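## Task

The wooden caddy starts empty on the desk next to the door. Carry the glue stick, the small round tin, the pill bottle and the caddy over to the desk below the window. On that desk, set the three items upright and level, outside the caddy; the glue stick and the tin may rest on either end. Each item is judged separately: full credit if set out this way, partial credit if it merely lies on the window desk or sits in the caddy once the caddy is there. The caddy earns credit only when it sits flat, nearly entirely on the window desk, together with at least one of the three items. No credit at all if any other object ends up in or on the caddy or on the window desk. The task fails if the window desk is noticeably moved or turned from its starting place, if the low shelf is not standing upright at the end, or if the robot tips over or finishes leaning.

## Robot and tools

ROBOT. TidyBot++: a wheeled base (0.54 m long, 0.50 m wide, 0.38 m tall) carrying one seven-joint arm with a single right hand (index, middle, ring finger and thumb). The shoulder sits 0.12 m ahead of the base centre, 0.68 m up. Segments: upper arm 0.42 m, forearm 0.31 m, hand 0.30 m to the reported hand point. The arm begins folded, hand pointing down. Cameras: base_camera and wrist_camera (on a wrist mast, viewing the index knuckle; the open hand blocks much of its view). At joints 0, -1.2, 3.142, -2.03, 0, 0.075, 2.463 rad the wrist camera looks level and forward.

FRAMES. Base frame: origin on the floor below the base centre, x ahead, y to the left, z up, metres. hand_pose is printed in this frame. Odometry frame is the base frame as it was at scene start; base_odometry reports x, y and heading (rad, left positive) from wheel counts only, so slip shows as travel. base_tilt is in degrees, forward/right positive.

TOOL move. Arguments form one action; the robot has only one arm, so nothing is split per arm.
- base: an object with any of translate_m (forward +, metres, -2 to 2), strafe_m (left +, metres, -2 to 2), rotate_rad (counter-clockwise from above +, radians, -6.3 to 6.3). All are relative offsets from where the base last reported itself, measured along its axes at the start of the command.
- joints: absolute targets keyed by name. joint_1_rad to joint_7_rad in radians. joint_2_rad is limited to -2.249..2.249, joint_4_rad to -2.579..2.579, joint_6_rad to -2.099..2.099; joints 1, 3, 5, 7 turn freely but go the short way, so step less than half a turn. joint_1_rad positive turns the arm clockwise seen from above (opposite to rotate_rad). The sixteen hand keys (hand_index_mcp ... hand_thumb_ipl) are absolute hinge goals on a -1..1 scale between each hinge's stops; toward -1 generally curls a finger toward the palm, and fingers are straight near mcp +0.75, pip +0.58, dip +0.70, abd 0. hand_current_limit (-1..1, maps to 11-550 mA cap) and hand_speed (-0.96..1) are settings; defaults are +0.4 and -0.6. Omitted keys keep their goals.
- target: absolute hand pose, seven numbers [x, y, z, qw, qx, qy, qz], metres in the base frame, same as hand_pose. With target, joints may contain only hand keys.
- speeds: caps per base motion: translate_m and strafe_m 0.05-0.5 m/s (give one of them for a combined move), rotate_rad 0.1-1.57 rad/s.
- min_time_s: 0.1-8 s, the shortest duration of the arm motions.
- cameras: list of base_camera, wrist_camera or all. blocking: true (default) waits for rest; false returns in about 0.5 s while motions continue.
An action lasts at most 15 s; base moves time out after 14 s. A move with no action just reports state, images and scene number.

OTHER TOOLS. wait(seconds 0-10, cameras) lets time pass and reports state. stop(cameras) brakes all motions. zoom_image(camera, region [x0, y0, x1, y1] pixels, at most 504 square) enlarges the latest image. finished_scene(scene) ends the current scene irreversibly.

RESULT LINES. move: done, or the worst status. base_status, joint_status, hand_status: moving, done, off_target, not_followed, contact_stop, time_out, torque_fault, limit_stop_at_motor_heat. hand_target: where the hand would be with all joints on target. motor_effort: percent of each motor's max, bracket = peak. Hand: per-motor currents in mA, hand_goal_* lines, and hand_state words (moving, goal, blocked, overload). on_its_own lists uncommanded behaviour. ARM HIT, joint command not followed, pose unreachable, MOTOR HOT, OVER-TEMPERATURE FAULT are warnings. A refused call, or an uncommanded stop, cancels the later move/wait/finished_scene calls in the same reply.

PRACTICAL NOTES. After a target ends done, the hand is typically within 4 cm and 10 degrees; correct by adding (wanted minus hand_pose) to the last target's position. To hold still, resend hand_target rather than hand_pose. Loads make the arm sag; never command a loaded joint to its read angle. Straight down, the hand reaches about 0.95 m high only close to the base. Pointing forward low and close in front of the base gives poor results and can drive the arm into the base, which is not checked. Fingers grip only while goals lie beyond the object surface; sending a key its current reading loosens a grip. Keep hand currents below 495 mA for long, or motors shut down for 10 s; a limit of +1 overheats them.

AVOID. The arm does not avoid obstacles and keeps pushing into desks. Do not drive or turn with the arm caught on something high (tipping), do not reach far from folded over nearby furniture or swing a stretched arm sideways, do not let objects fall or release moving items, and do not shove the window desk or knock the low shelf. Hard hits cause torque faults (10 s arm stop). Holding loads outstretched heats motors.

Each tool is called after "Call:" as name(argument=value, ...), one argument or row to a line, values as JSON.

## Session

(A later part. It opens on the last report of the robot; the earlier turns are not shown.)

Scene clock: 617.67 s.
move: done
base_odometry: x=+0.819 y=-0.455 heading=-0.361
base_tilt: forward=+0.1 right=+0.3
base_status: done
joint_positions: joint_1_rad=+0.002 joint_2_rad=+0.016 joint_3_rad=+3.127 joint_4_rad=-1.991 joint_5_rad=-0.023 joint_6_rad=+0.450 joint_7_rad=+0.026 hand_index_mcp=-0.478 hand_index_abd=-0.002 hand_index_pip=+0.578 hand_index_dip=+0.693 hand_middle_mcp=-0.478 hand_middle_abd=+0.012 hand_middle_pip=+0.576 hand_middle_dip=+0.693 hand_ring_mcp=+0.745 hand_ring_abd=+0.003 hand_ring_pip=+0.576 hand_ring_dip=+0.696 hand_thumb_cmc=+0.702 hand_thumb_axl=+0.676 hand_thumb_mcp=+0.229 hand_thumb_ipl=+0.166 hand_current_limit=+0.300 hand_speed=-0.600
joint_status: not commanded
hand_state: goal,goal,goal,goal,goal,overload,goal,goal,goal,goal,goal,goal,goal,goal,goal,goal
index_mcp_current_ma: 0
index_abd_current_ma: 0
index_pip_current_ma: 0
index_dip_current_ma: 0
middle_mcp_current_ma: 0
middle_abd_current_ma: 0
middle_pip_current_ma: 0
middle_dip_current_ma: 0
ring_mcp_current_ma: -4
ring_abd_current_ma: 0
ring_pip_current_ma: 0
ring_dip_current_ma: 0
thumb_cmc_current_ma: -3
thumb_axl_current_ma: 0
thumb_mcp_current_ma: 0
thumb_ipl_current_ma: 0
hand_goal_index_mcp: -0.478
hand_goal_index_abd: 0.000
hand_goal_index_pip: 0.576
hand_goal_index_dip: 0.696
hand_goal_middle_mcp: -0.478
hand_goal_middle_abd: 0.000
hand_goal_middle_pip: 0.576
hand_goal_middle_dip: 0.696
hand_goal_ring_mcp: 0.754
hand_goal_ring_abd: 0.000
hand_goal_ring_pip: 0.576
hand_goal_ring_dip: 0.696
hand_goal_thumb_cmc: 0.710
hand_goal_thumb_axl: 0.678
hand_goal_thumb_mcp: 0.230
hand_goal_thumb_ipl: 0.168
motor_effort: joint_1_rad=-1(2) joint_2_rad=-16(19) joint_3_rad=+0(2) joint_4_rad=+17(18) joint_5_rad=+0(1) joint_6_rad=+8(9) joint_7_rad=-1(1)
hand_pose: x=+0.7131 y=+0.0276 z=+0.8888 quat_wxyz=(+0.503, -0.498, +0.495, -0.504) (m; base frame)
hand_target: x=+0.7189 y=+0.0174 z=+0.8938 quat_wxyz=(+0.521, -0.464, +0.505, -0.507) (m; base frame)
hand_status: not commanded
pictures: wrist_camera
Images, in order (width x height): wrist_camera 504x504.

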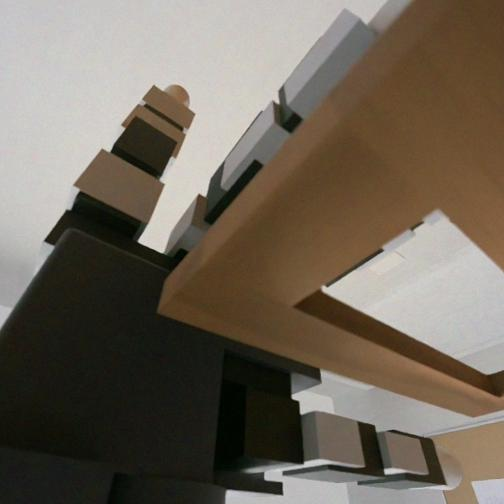

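Call:
move(
  joints={"hand_index_dip": -0.3, "hand_middle_dip": -0.3, "hand_current_limit": 0.0},
)

Call:
move(
  joints={"hand_index_dip": -0.609, "hand_middle_dip": -0.609},
  cameras=["wrist_camera"],
)

Scene clock: 620.73 s.
move: done
base_odometry: x=+0.819 y=-0.455 heading=-0.361
base_tilt: forward=+0.1 right=+0.3
base_status: not commanded
joint_positions: joint_1_rad=+0.003 joint_2_rad=+0.016 joint_3_rad=+3.127 joint_4_rad=-1.991 joint_5_rad=-0.023 joint_6_rad=+0.450 joint_7_rad=+0.026 hand_index_mcp=-0.478 hand_index_abd=-0.002 hand_index_pip=+0.578 hand_index_dip=-0.296 hand_middle_mcp=-0.478 hand_middle_abd=+0.012 hand_middle_pip=+0.576 hand_middle_dip=-0.296 hand_ring_mcp=+0.745 hand_ring_abd=+0.003 hand_ring_pip=+0.576 hand_ring_dip=+0.696 hand_thumb_cmc=+0.702 hand_thumb_axl=+0.676 hand_thumb_mcp=+0.229 hand_thumb_ipl=+0.166 hand_current_limit=+0.000 hand_speed=-0.600
joint_status: all done
hand_state: goal,goal,goal,goal,goal,overload,goal,goal,goal,goal,goal,goal,goal,goal,goal,goal
index_mcp_current_ma: 0
index_abd_current_ma: 0
index_pip_current_ma: 0
index_dip_current_ma: 1
middle_mcp_current_ma: 0
middle_abd_current_ma: 0
middle_pip_current_ma: 0
middle_dip_current_ma: 1
ring_mcp_current_ma: -4
ring_abd_current_ma: 0
ring_pip_current_ma: 0
ring_dip_current_ma: 0
thumb_cmc_current_ma: -3
thumb_axl_current_ma: 0
thumb_mcp_current_ma: 0
thumb_ipl_current_ma: 0
hand_goal_index_mcp: -0.478
hand_goal_index_abd: 0.000
hand_goal_index_pip: 0.576
hand_goal_index_dip: -0.300
hand_goal_middle_mcp: -0.478
hand_goal_middle_abd: 0.000
hand_goal_middle_pip: 0.576
hand_goal_middle_dip: -0.300
hand_goal_ring_mcp: 0.754
hand_goal_ring_abd: 0.000
hand_goal_ring_pip: 0.576
hand_goal_ring_dip: 0.696
hand_goal_thumb_cmc: 0.710
hand_goal_thumb_axl: 0.678
hand_goal_thumb_mcp: 0.230
hand_goal_thumb_ipl: 0.168
motor_effort: joint_1_rad=-1(1) joint_2_rad=-17(18) joint_3_rad=+0(1) joint_4_rad=+17(17) joint_5_rad=+0(0) joint_6_rad=+8(9) joint_7_rad=-1(1)
hand_pose: x=+0.7131 y=+0.0275 z=+0.8888 quat_wxyz=(+0.503, -0.498, +0.495, -0.504) (m; base frame)
hand_target: x=+0.7189 y=+0.0174 z=+0.8938 quat_wxyz=(+0.521, -0.464, +0.505, -0.507) (m; base frame)
hand_status: not commanded
pictures: none

Scene clock: 621.40 s.
move: done
base_odometry: x=+0.819 y=-0.455 heading=-0.361
base_tilt: forward=+0.1 right=+0.3
base_status: not commanded
joint_positions: joint_1_rad=+0.003 joint_2_rad=+0.016 joint_3_rad=+3.127 joint_4_rad=-1.991 joint_5_rad=-0.023 joint_6_rad=+0.450 joint_7_rad=+0.026 hand_index_mcp=-0.478 hand_index_abd=-0.002 hand_index_pip=+0.578 hand_index_dip=-0.604 hand_middle_mcp=-0.478 hand_middle_abd=+0.012 hand_middle_pip=+0.576 hand_middle_dip=-0.604 hand_ring_mcp=+0.745 hand_ring_abd=+0.003 hand_ring_pip=+0.576 hand_ring_dip=+0.696 hand_thumb_cmc=+0.702 hand_thumb_axl=+0.676 hand_thumb_mcp=+0.229 hand_thumb_ipl=+0.166 hand_current_limit=+0.000 hand_speed=-0.600
joint_status: all done
hand_state: goal,goal,goal,goal,goal,overload,goal,goal,goal,goal,goal,goal,goal,goal,goal,goal
index_mcp_current_ma: 0
index_abd_current_ma: 0
index_pip_current_ma: 0
index_dip_current_ma: 1
middle_mcp_current_ma: 0
middle_abd_current_ma: 0
middle_pip_current_ma: 0
middle_dip_current_ma: 1
ring_mcp_current_ma: -4
ring_abd_current_ma: 0
ring_pip_current_ma: 0
ring_dip_current_ma: 0
thumb_cmc_current_ma: -3
thumb_axl_current_ma: 0
thumb_mcp_current_ma: 0
thumb_ipl_current_ma: 0
hand_goal_index_mcp: -0.478
hand_goal_index_abd: 0.000
hand_goal_index_pip: 0.576
hand_goal_index_dip: -0.608
hand_goal_middle_mcp: -0.478
hand_goal_middle_abd: 0.000
hand_goal_middle_pip: 0.576
hand_goal_middle_dip: -0.608
hand_goal_ring_mcp: 0.754
hand_goal_ring_abd: 0.000
hand_goal_ring_pip: 0.576
hand_goal_ring_dip: 0.696
hand_goal_thumb_cmc: 0.710
hand_goal_thumb_axl: 0.678
hand_goal_thumb_mcp: 0.230
hand_goal_thumb_ipl: 0.168
motor_effort: joint_1_rad=+0(1) joint_2_rad=-17(18) joint_3_rad=+0(1) joint_4_rad=+17(17) joint_5_rad=+0(1) joint_6_rad=+8(9) joint_7_rad=-1(1)
hand_pose: x=+0.7131 y=+0.0275 z=+0.8888 quat_wxyz=(+0.503, -0.498, +0.495, -0.504) (m; base frame)
hand_target: x=+0.7189 y=+0.0174 z=+0.8938 quat_wxyz=(+0.521, -0.464, +0.505, -0.507) (m; base frame)
hand_status: not commanded
pictures: wrist_camera
Images, in order (width x height): wrist_camera 504x504.

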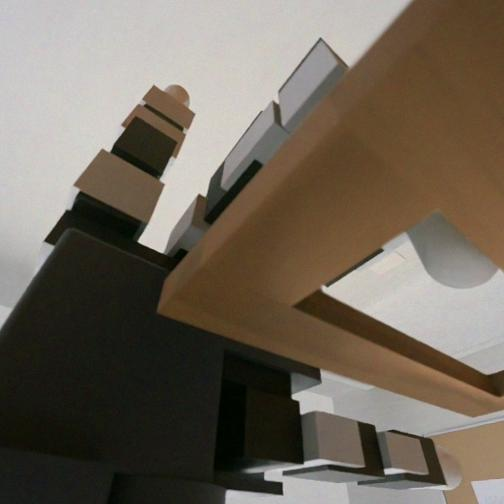

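Call:
move(
  joints={"joint_2_rad": 0.038, "joint_4_rad": -2.024, "joint_6_rad": 0.55},
  min_time_s=1,
  cameras=["wrist_camera"],
)

Scene clock: 629.77 s.
move: done
base_odometry: x=+0.819 y=-0.455 heading=-0.361
base_tilt: forward=+0.1 right=+0.3
base_status: not commanded
joint_positions: joint_1_rad=+0.003 joint_2_rad=+0.016 joint_3_rad=+3.127 joint_4_rad=-2.002 joint_5_rad=-0.023 joint_6_rad=+0.467 joint_7_rad=+0.026 hand_index_mcp=-0.478 hand_index_abd=-0.002 hand_index_pip=+0.578 hand_index_dip=-0.604 hand_middle_mcp=-0.478 hand_middle_abd=+0.012 hand_middle_pip=+0.576 hand_middle_dip=-0.604 hand_ring_mcp=+0.745 hand_ring_abd=+0.003 hand_ring_pip=+0.576 hand_ring_dip=+0.696 hand_thumb_cmc=+0.702 hand_thumb_axl=+0.676 hand_thumb_mcp=+0.229 hand_thumb_ipl=+0.166 hand_current_limit=+0.000 hand_speed=-0.600
joint_status: all done
hand_state: goal,goal,goal,goal,goal,overload,goal,goal,goal,goal,goal,goal,goal,goal,goal,goal
index_mcp_current_ma: 0
index_abd_current_ma: 0
index_pip_current_ma: 0
index_dip_current_ma: 1
middle_mcp_current_ma: 0
middle_abd_current_ma: 0
middle_pip_current_ma: 0
middle_dip_current_ma: 1
ring_mcp_current_ma: -4
ring_abd_current_ma: 0
ring_pip_current_ma: 0
ring_dip_current_ma: 0
thumb_cmc_current_ma: -3
thumb_axl_current_ma: 0
thumb_mcp_current_ma: 0
thumb_ipl_current_ma: 0
hand_goal_index_mcp: -0.478
hand_goal_index_abd: 0.000
hand_goal_index_pip: 0.576
hand_goal_index_dip: -0.608
hand_goal_middle_mcp: -0.478
hand_goal_middle_abd: 0.000
hand_goal_middle_pip: 0.576
hand_goal_middle_dip: -0.608
hand_goal_ring_mcp: 0.754
hand_goal_ring_abd: 0.000
hand_goal_ring_pip: 0.576
hand_goal_ring_dip: 0.696
hand_goal_thumb_cmc: 0.710
hand_goal_thumb_axl: 0.678
hand_goal_thumb_mcp: 0.230
hand_goal_thumb_ipl: 0.168
motor_effort: joint_1_rad=-1(1) joint_2_rad=-17(18) joint_3_rad=+0(1) joint_4_rad=+16(18) joint_5_rad=+0(1) joint_6_rad=+8(10) joint_7_rad=-1(1)
hand_pose: x=+0.7121 y=+0.0274 z=+0.8875 quat_wxyz=(+0.504, -0.497, +0.493, -0.506) (m; base frame)
hand_target: x=+0.7185 y=+0.0172 z=+0.8881 quat_wxyz=(+0.521, -0.464, +0.505, -0.508) (m; base frame)
hand_status: not commanded
pictures: wrist_camera
Images, in order (width x height): wrist_camera 504x504.

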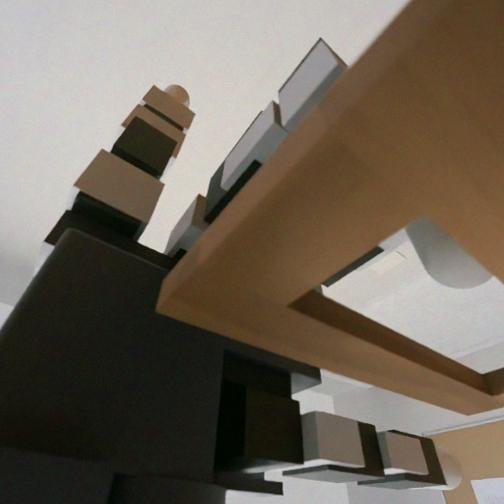

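Call:
move(
  joints={"joint_2_rad": 0.05, "joint_4_rad": -2.026, "joint_6_rad": 0.56},
  min_time_s=1,
)

Call:
move(
  base={"translate_m": -0.02},
  speeds={"translate_m": 0.05},
  cameras=["wrist_camera"],
)

Scene clock: 634.57 s.
move: done
base_odometry: x=+0.819 y=-0.455 heading=-0.361
base_tilt: forward=+0.1 right=+0.3
base_status: not commanded
joint_positions: joint_1_rad=+0.003 joint_2_rad=+0.025 joint_3_rad=+3.127 joint_4_rad=-2.004 joint_5_rad=-0.023 joint_6_rad=+0.478 joint_7_rad=+0.026 hand_index_mcp=-0.478 hand_index_abd=-0.002 hand_index_pip=+0.578 hand_index_dip=-0.604 hand_middle_mcp=-0.478 hand_middle_abd=+0.012 hand_middle_pip=+0.576 hand_middle_dip=-0.604 hand_ring_mcp=+0.745 hand_ring_abd=+0.003 hand_ring_pip=+0.576 hand_ring_dip=+0.696 hand_thumb_cmc=+0.702 hand_thumb_axl=+0.676 hand_thumb_mcp=+0.229 hand_thumb_ipl=+0.166 hand_current_limit=+0.000 hand_speed=-0.600
joint_status: all done
hand_state: goal,goal,goal,goal,goal,overload,goal,goal,goal,goal,goal,goal,goal,goal,goal,goal
index_mcp_current_ma: 0
index_abd_current_ma: 0
index_pip_current_ma: 0
index_dip_current_ma: 1
middle_mcp_current_ma: 0
middle_abd_current_ma: 0
middle_pip_current_ma: 0
middle_dip_current_ma: 1
ring_mcp_current_ma: -4
ring_abd_current_ma: 0
ring_pip_current_ma: 0
ring_dip_current_ma: 0
thumb_cmc_current_ma: -3
thumb_axl_current_ma: 0
thumb_mcp_current_ma: 0
thumb_ipl_current_ma: 0
hand_goal_index_mcp: -0.478
hand_goal_index_abd: 0.000
hand_goal_index_pip: 0.576
hand_goal_index_dip: -0.608
hand_goal_middle_mcp: -0.478
hand_goal_middle_abd: 0.000
hand_goal_middle_pip: 0.576
hand_goal_middle_dip: -0.608
hand_goal_ring_mcp: 0.754
hand_goal_ring_abd: 0.000
hand_goal_ring_pip: 0.576
hand_goal_ring_dip: 0.696
hand_goal_thumb_cmc: 0.710
hand_goal_thumb_axl: 0.678
hand_goal_thumb_mcp: 0.230
hand_goal_thumb_ipl: 0.168
motor_effort: joint_1_rad=-1(1) joint_2_rad=-17(18) joint_3_rad=+0(1) joint_4_rad=+17(18) joint_5_rad=+0(0) joint_6_rad=+8(10) joint_7_rad=+0(1)
hand_pose: x=+0.7143 y=+0.0273 z=+0.8840 quat_wxyz=(+0.504, -0.497, +0.494, -0.506) (m; base frame)
hand_target: x=+0.7212 y=+0.0170 z=+0.8828 quat_wxyz=(+0.520, -0.465, +0.507, -0.507) (m; base frame)
hand_status: not commanded
pictures: none

Scene clock: 635.50 s.
move: done
base_odometry: x=+0.801 y=-0.448 heading=-0.361
base_tilt: forward=+0.1 right=+0.3
base_status: done
joint_positions: joint_1_rad=+0.003 joint_2_rad=+0.030 joint_3_rad=+3.127 joint_4_rad=-2.005 joint_5_rad=-0.023 joint_6_rad=+0.481 joint_7_rad=+0.026 hand_index_mcp=-0.471 hand_index_abd=-0.001 hand_index_pip=+0.579 hand_index_dip=-0.608 hand_middle_mcp=-0.478 hand_middle_abd=+0.012 hand_middle_pip=+0.576 hand_middle_dip=-0.604 hand_ring_mcp=+0.745 hand_ring_abd=+0.003 hand_ring_pip=+0.576 hand_ring_dip=+0.696 hand_thumb_cmc=+0.702 hand_thumb_axl=+0.676 hand_thumb_mcp=+0.229 hand_thumb_ipl=+0.166 hand_current_limit=+0.000 hand_speed=-0.600
joint_status: not commanded
hand_state: goal,goal,goal,goal,goal,overload,goal,goal,goal,goal,goal,goal,goal,goal,goal,goal
index_mcp_current_ma: 2
index_abd_current_ma: 0
index_pip_current_ma: 1
index_dip_current_ma: 0
middle_mcp_current_ma: 0
middle_abd_current_ma: 0
middle_pip_current_ma: 0
middle_dip_current_ma: 1
ring_mcp_current_ma: -4
ring_abd_current_ma: 0
ring_pip_current_ma: 0
ring_dip_current_ma: 0
thumb_cmc_current_ma: -3
thumb_axl_current_ma: 0
thumb_mcp_current_ma: 0
thumb_ipl_current_ma: 0
hand_goal_index_mcp: -0.478
hand_goal_index_abd: 0.000
hand_goal_index_pip: 0.576
hand_goal_index_dip: -0.608
hand_goal_middle_mcp: -0.478
hand_goal_middle_abd: 0.000
hand_goal_middle_pip: 0.576
hand_goal_middle_dip: -0.608
hand_goal_ring_mcp: 0.754
hand_goal_ring_abd: 0.000
hand_goal_ring_pip: 0.576
hand_goal_ring_dip: 0.696
hand_goal_thumb_cmc: 0.710
hand_goal_thumb_axl: 0.678
hand_goal_thumb_mcp: 0.230
hand_goal_thumb_ipl: 0.168
motor_effort: joint_1_rad=-1(2) joint_2_rad=-17(18) joint_3_rad=+0(1) joint_4_rad=+17(17) joint_5_rad=+0(1) joint_6_rad=+8(9) joint_7_rad=-1(1)
hand_pose: x=+0.7154 y=+0.0272 z=+0.8814 quat_wxyz=(+0.503, -0.497, +0.494, -0.505) (m; base frame)
hand_target: x=+0.7212 y=+0.0170 z=+0.8828 quat_wxyz=(+0.520, -0.465, +0.507, -0.507) (m; base frame)
hand_status: not commanded
pictures: wrist_camera
Images, in order (width x height): wrist_camera 504x504.

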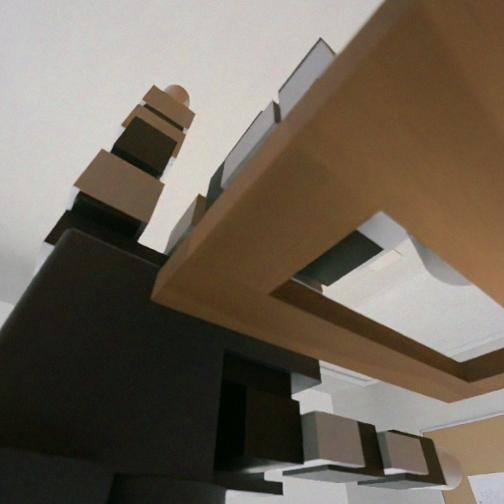

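Call:
zoom_image(
  camera="wrist_camera",
  region=[254, 180, 504, 430],
)

Scaled by 2.016 from the camera's 504x504 image, which has a finer 720x720 frame.

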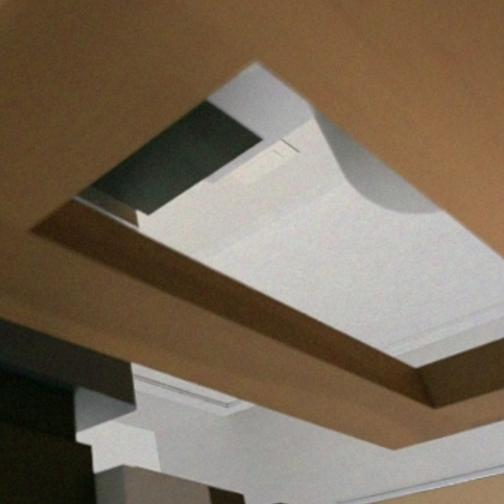

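Call:
move(
  base={"translate_m": 0.012},
  speeds={"translate_m": 0.05},
)

Call:
move(
  joints={"joint_2_rad": 0.01, "joint_6_rad": 0.53},
  min_time_s=1,
  cameras=["wrist_camera"],
)

Scene clock: 653.70 s.
move: done
base_odometry: x=+0.812 y=-0.452 heading=-0.361
base_tilt: forward=+0.1 right=+0.3
base_status: done
joint_positions: joint_1_rad=+0.003 joint_2_rad=+0.035 joint_3_rad=+3.127 joint_4_rad=-2.007 joint_5_rad=-0.023 joint_6_rad=+0.481 joint_7_rad=+0.026 hand_index_mcp=-0.477 hand_index_abd=-0.001 hand_index_pip=+0.579 hand_index_dip=-0.608 hand_middle_mcp=-0.478 hand_middle_abd=+0.012 hand_middle_pip=+0.576 hand_middle_dip=-0.604 hand_ring_mcp=+0.744 hand_ring_abd=+0.003 hand_ring_pip=+0.576 hand_ring_dip=+0.696 hand_thumb_cmc=+0.702 hand_thumb_axl=+0.676 hand_thumb_mcp=+0.229 hand_thumb_ipl=+0.166 hand_current_limit=+0.000 hand_speed=-0.600
joint_status: not commanded
hand_state: goal,goal,goal,goal,goal,overload,goal,goal,goal,goal,goal,goal,goal,goal,goal,goal
index_mcp_current_ma: 0
index_abd_current_ma: 0
index_pip_current_ma: 0
index_dip_current_ma: 0
middle_mcp_current_ma: 0
middle_abd_current_ma: 0
middle_pip_current_ma: 0
middle_dip_current_ma: 1
ring_mcp_current_ma: -4
ring_abd_current_ma: 0
ring_pip_current_ma: 0
ring_dip_current_ma: 0
thumb_cmc_current_ma: -3
thumb_axl_current_ma: 0
thumb_mcp_current_ma: 0
thumb_ipl_current_ma: 0
hand_goal_index_mcp: -0.478
hand_goal_index_abd: 0.000
hand_goal_index_pip: 0.576
hand_goal_index_dip: -0.608
hand_goal_middle_mcp: -0.478
hand_goal_middle_abd: 0.000
hand_goal_middle_pip: 0.576
hand_goal_middle_dip: -0.608
hand_goal_ring_mcp: 0.754
hand_goal_ring_abd: 0.000
hand_goal_ring_pip: 0.576
hand_goal_ring_dip: 0.696
hand_goal_thumb_cmc: 0.710
hand_goal_thumb_axl: 0.678
hand_goal_thumb_mcp: 0.230
hand_goal_thumb_ipl: 0.168
motor_effort: joint_1_rad=-1(1) joint_2_rad=-17(20) joint_3_rad=+0(1) joint_4_rad=+16(17) joint_5_rad=+0(0) joint_6_rad=+8(9) joint_7_rad=-1(1)
hand_pose: x=+0.7159 y=+0.0272 z=+0.8777 quat_wxyz=(+0.502, -0.499, +0.496, -0.504) (m; base frame)
hand_target: x=+0.7212 y=+0.0170 z=+0.8828 quat_wxyz=(+0.520, -0.465, +0.507, -0.507) (m; base frame)
hand_status: not commanded
pictures: none

Scene clock: 655.00 s.
move: done
base_odometry: x=+0.812 y=-0.452 heading=-0.361
base_tilt: forward=+0.1 right=+0.3
base_status: not commanded
joint_positions: joint_1_rad=+0.003 joint_2_rad=+0.027 joint_3_rad=+3.127 joint_4_rad=-2.007 joint_5_rad=-0.023 joint_6_rad=+0.481 joint_7_rad=+0.026 hand_index_mcp=-0.477 hand_index_abd=-0.001 hand_index_pip=+0.579 hand_index_dip=-0.608 hand_middle_mcp=-0.478 hand_middle_abd=+0.012 hand_middle_pip=+0.576 hand_middle_dip=-0.604 hand_ring_mcp=+0.744 hand_ring_abd=+0.003 hand_ring_pip=+0.576 hand_ring_dip=+0.696 hand_thumb_cmc=+0.702 hand_thumb_axl=+0.676 hand_thumb_mcp=+0.229 hand_thumb_ipl=+0.166 hand_current_limit=+0.000 hand_speed=-0.600
joint_status: all done
hand_state: goal,goal,goal,goal,goal,overload,goal,goal,goal,goal,goal,goal,goal,goal,goal,goal
index_mcp_current_ma: 0
index_abd_current_ma: 0
index_pip_current_ma: 0
index_dip_current_ma: 0
middle_mcp_current_ma: 0
middle_abd_current_ma: 0
middle_pip_current_ma: 0
middle_dip_current_ma: 1
ring_mcp_current_ma: -4
ring_abd_current_ma: 0
ring_pip_current_ma: 0
ring_dip_current_ma: 0
thumb_cmc_current_ma: -3
thumb_axl_current_ma: 0
thumb_mcp_current_ma: 0
thumb_ipl_current_ma: 0
hand_goal_index_mcp: -0.478
hand_goal_index_abd: 0.000
hand_goal_index_pip: 0.576
hand_goal_index_dip: -0.608
hand_goal_middle_mcp: -0.478
hand_goal_middle_abd: 0.000
hand_goal_middle_pip: 0.576
hand_goal_middle_dip: -0.608
hand_goal_ring_mcp: 0.754
hand_goal_ring_abd: 0.000
hand_goal_ring_pip: 0.576
hand_goal_ring_dip: 0.696
hand_goal_thumb_cmc: 0.710
hand_goal_thumb_axl: 0.678
hand_goal_thumb_mcp: 0.230
hand_goal_thumb_ipl: 0.168
motor_effort: joint_1_rad=-1(1) joint_2_rad=-16(18) joint_3_rad=+0(1) joint_4_rad=+16(17) joint_5_rad=+0(0) joint_6_rad=+8(9) joint_7_rad=-1(1)
hand_pose: x=+0.7144 y=+0.0272 z=+0.8823 quat_wxyz=(+0.503, -0.497, +0.494, -0.506) (m; base frame)
hand_target: x=+0.7109 y=+0.0175 z=+0.8975 quat_wxyz=(+0.523, -0.463, +0.504, -0.509) (m; base frame)
hand_status: not commanded
pictures: wrist_camera
Images, in order (width x height): wrist_camera 504x504.

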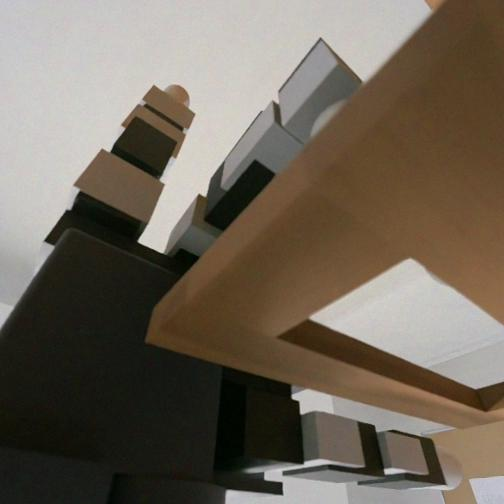

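Call:
move(
  joints={"joint_2_rad": -0.005, "joint_4_rad": -1.98, "joint_6_rad": 0.385},
  min_time_s=1,
  cameras=["wrist_camera"],
)

Scene clock: 658.20 s.
move: done
base_odometry: x=+0.812 y=-0.452 heading=-0.361
base_tilt: forward=+0.1 right=+0.3
base_status: not commanded
joint_positions: joint_1_rad=+0.003 joint_2_rad=+0.014 joint_3_rad=+3.127 joint_4_rad=-1.997 joint_5_rad=-0.023 joint_6_rad=+0.459 joint_7_rad=+0.026 hand_index_mcp=-0.477 hand_index_abd=-0.001 hand_index_pip=+0.579 hand_index_dip=-0.608 hand_middle_mcp=-0.478 hand_middle_abd=+0.012 hand_middle_pip=+0.576 hand_middle_dip=-0.604 hand_ring_mcp=+0.744 hand_ring_abd=+0.003 hand_ring_pip=+0.576 hand_ring_dip=+0.696 hand_thumb_cmc=+0.702 hand_thumb_axl=+0.676 hand_thumb_mcp=+0.229 hand_thumb_ipl=+0.166 hand_current_limit=+0.000 hand_speed=-0.600
joint_status: all done
hand_state: goal,goal,goal,goal,goal,overload,goal,goal,goal,goal,goal,goal,goal,goal,goal,goal
index_mcp_current_ma: 0
index_abd_current_ma: 0
index_pip_current_ma: 0
index_dip_current_ma: 0
middle_mcp_current_ma: 0
middle_abd_current_ma: 0
middle_pip_current_ma: 0
middle_dip_current_ma: 1
ring_mcp_current_ma: -4
ring_abd_current_ma: 0
ring_pip_current_ma: 0
ring_dip_current_ma: 0
thumb_cmc_current_ma: -3
thumb_axl_current_ma: 0
thumb_mcp_current_ma: 0
thumb_ipl_current_ma: 0
hand_goal_index_mcp: -0.478
hand_goal_index_abd: 0.000
hand_goal_index_pip: 0.576
hand_goal_index_dip: -0.608
hand_goal_middle_mcp: -0.478
hand_goal_middle_abd: 0.000
hand_goal_middle_pip: 0.576
hand_goal_middle_dip: -0.608
hand_goal_ring_mcp: 0.754
hand_goal_ring_abd: 0.000
hand_goal_ring_pip: 0.576
hand_goal_ring_dip: 0.696
hand_goal_thumb_cmc: 0.710
hand_goal_thumb_axl: 0.678
hand_goal_thumb_mcp: 0.230
hand_goal_thumb_ipl: 0.168
motor_effort: joint_1_rad=-1(1) joint_2_rad=-17(18) joint_3_rad=+0(1) joint_4_rad=+16(17) joint_5_rad=+0(1) joint_6_rad=+8(9) joint_7_rad=-1(1)
hand_pose: x=+0.7120 y=+0.0273 z=+0.8895 quat_wxyz=(+0.504, -0.497, +0.494, -0.506) (m; base frame)
hand_target: x=+0.7061 y=+0.0194 z=+0.8895 quat_wxyz=(+0.503, -0.484, +0.525, -0.487) (m; base frame)
hand_status: not commanded
pictures: wrist_camera
Images, in order (width x height): wrist_camera 504x504.

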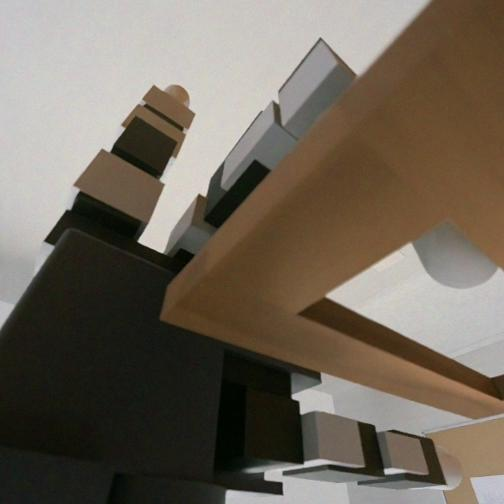

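Call:
move(
  base={"translate_m": -0.018},
  speeds={"translate_m": 0.05},
  cameras=["wrist_camera"],
)

Scene clock: 659.83 s.
move: done
base_odometry: x=+0.795 y=-0.446 heading=-0.361
base_tilt: forward=+0.1 right=+0.3
base_status: done
joint_positions: joint_1_rad=+0.003 joint_2_rad=+0.009 joint_3_rad=+3.127 joint_4_rad=-1.996 joint_5_rad=-0.023 joint_6_rad=+0.459 joint_7_rad=+0.026 hand_index_mcp=-0.477 hand_index_abd=-0.001 hand_index_pip=+0.578 hand_index_dip=-0.608 hand_middle_mcp=-0.473 hand_middle_abd=+0.016 hand_middle_pip=+0.578 hand_middle_dip=-0.604 hand_ring_mcp=+0.744 hand_ring_abd=+0.003 hand_ring_pip=+0.576 hand_ring_dip=+0.696 hand_thumb_cmc=+0.702 hand_thumb_axl=+0.676 hand_thumb_mcp=+0.229 hand_thumb_ipl=+0.166 hand_current_limit=+0.000 hand_speed=-0.600
joint_status: not commanded
hand_state: goal,goal,goal,goal,goal,overload,goal,goal,goal,goal,goal,goal,goal,goal,goal,goal
index_mcp_current_ma: 0
index_abd_current_ma: 0
index_pip_current_ma: 0
index_dip_current_ma: 0
middle_mcp_current_ma: 1
middle_abd_current_ma: 0
middle_pip_current_ma: 0
middle_dip_current_ma: 1
ring_mcp_current_ma: -4
ring_abd_current_ma: 0
ring_pip_current_ma: 0
ring_dip_current_ma: 0
thumb_cmc_current_ma: -3
thumb_axl_current_ma: 0
thumb_mcp_current_ma: 0
thumb_ipl_current_ma: 0
hand_goal_index_mcp: -0.478
hand_goal_index_abd: 0.000
hand_goal_index_pip: 0.576
hand_goal_index_dip: -0.608
hand_goal_middle_mcp: -0.478
hand_goal_middle_abd: 0.000
hand_goal_middle_pip: 0.576
hand_goal_middle_dip: -0.608
hand_goal_ring_mcp: 0.754
hand_goal_ring_abd: 0.000
hand_goal_ring_pip: 0.576
hand_goal_ring_dip: 0.696
hand_goal_thumb_cmc: 0.710
hand_goal_thumb_axl: 0.678
hand_goal_thumb_mcp: 0.230
hand_goal_thumb_ipl: 0.168
motor_effort: joint_1_rad=+0(1) joint_2_rad=-17(21) joint_3_rad=+0(1) joint_4_rad=+17(17) joint_5_rad=+0(0) joint_6_rad=+8(9) joint_7_rad=-1(1)
hand_pose: x=+0.7111 y=+0.0274 z=+0.8928 quat_wxyz=(+0.505, -0.495, +0.492, -0.507) (m; base frame)
hand_target: x=+0.7061 y=+0.0194 z=+0.8895 quat_wxyz=(+0.503, -0.484, +0.525, -0.487) (m; base frame)
hand_status: not commanded
pictures: wrist_camera
Images, in order (width x height): wrist_camera 504x504.

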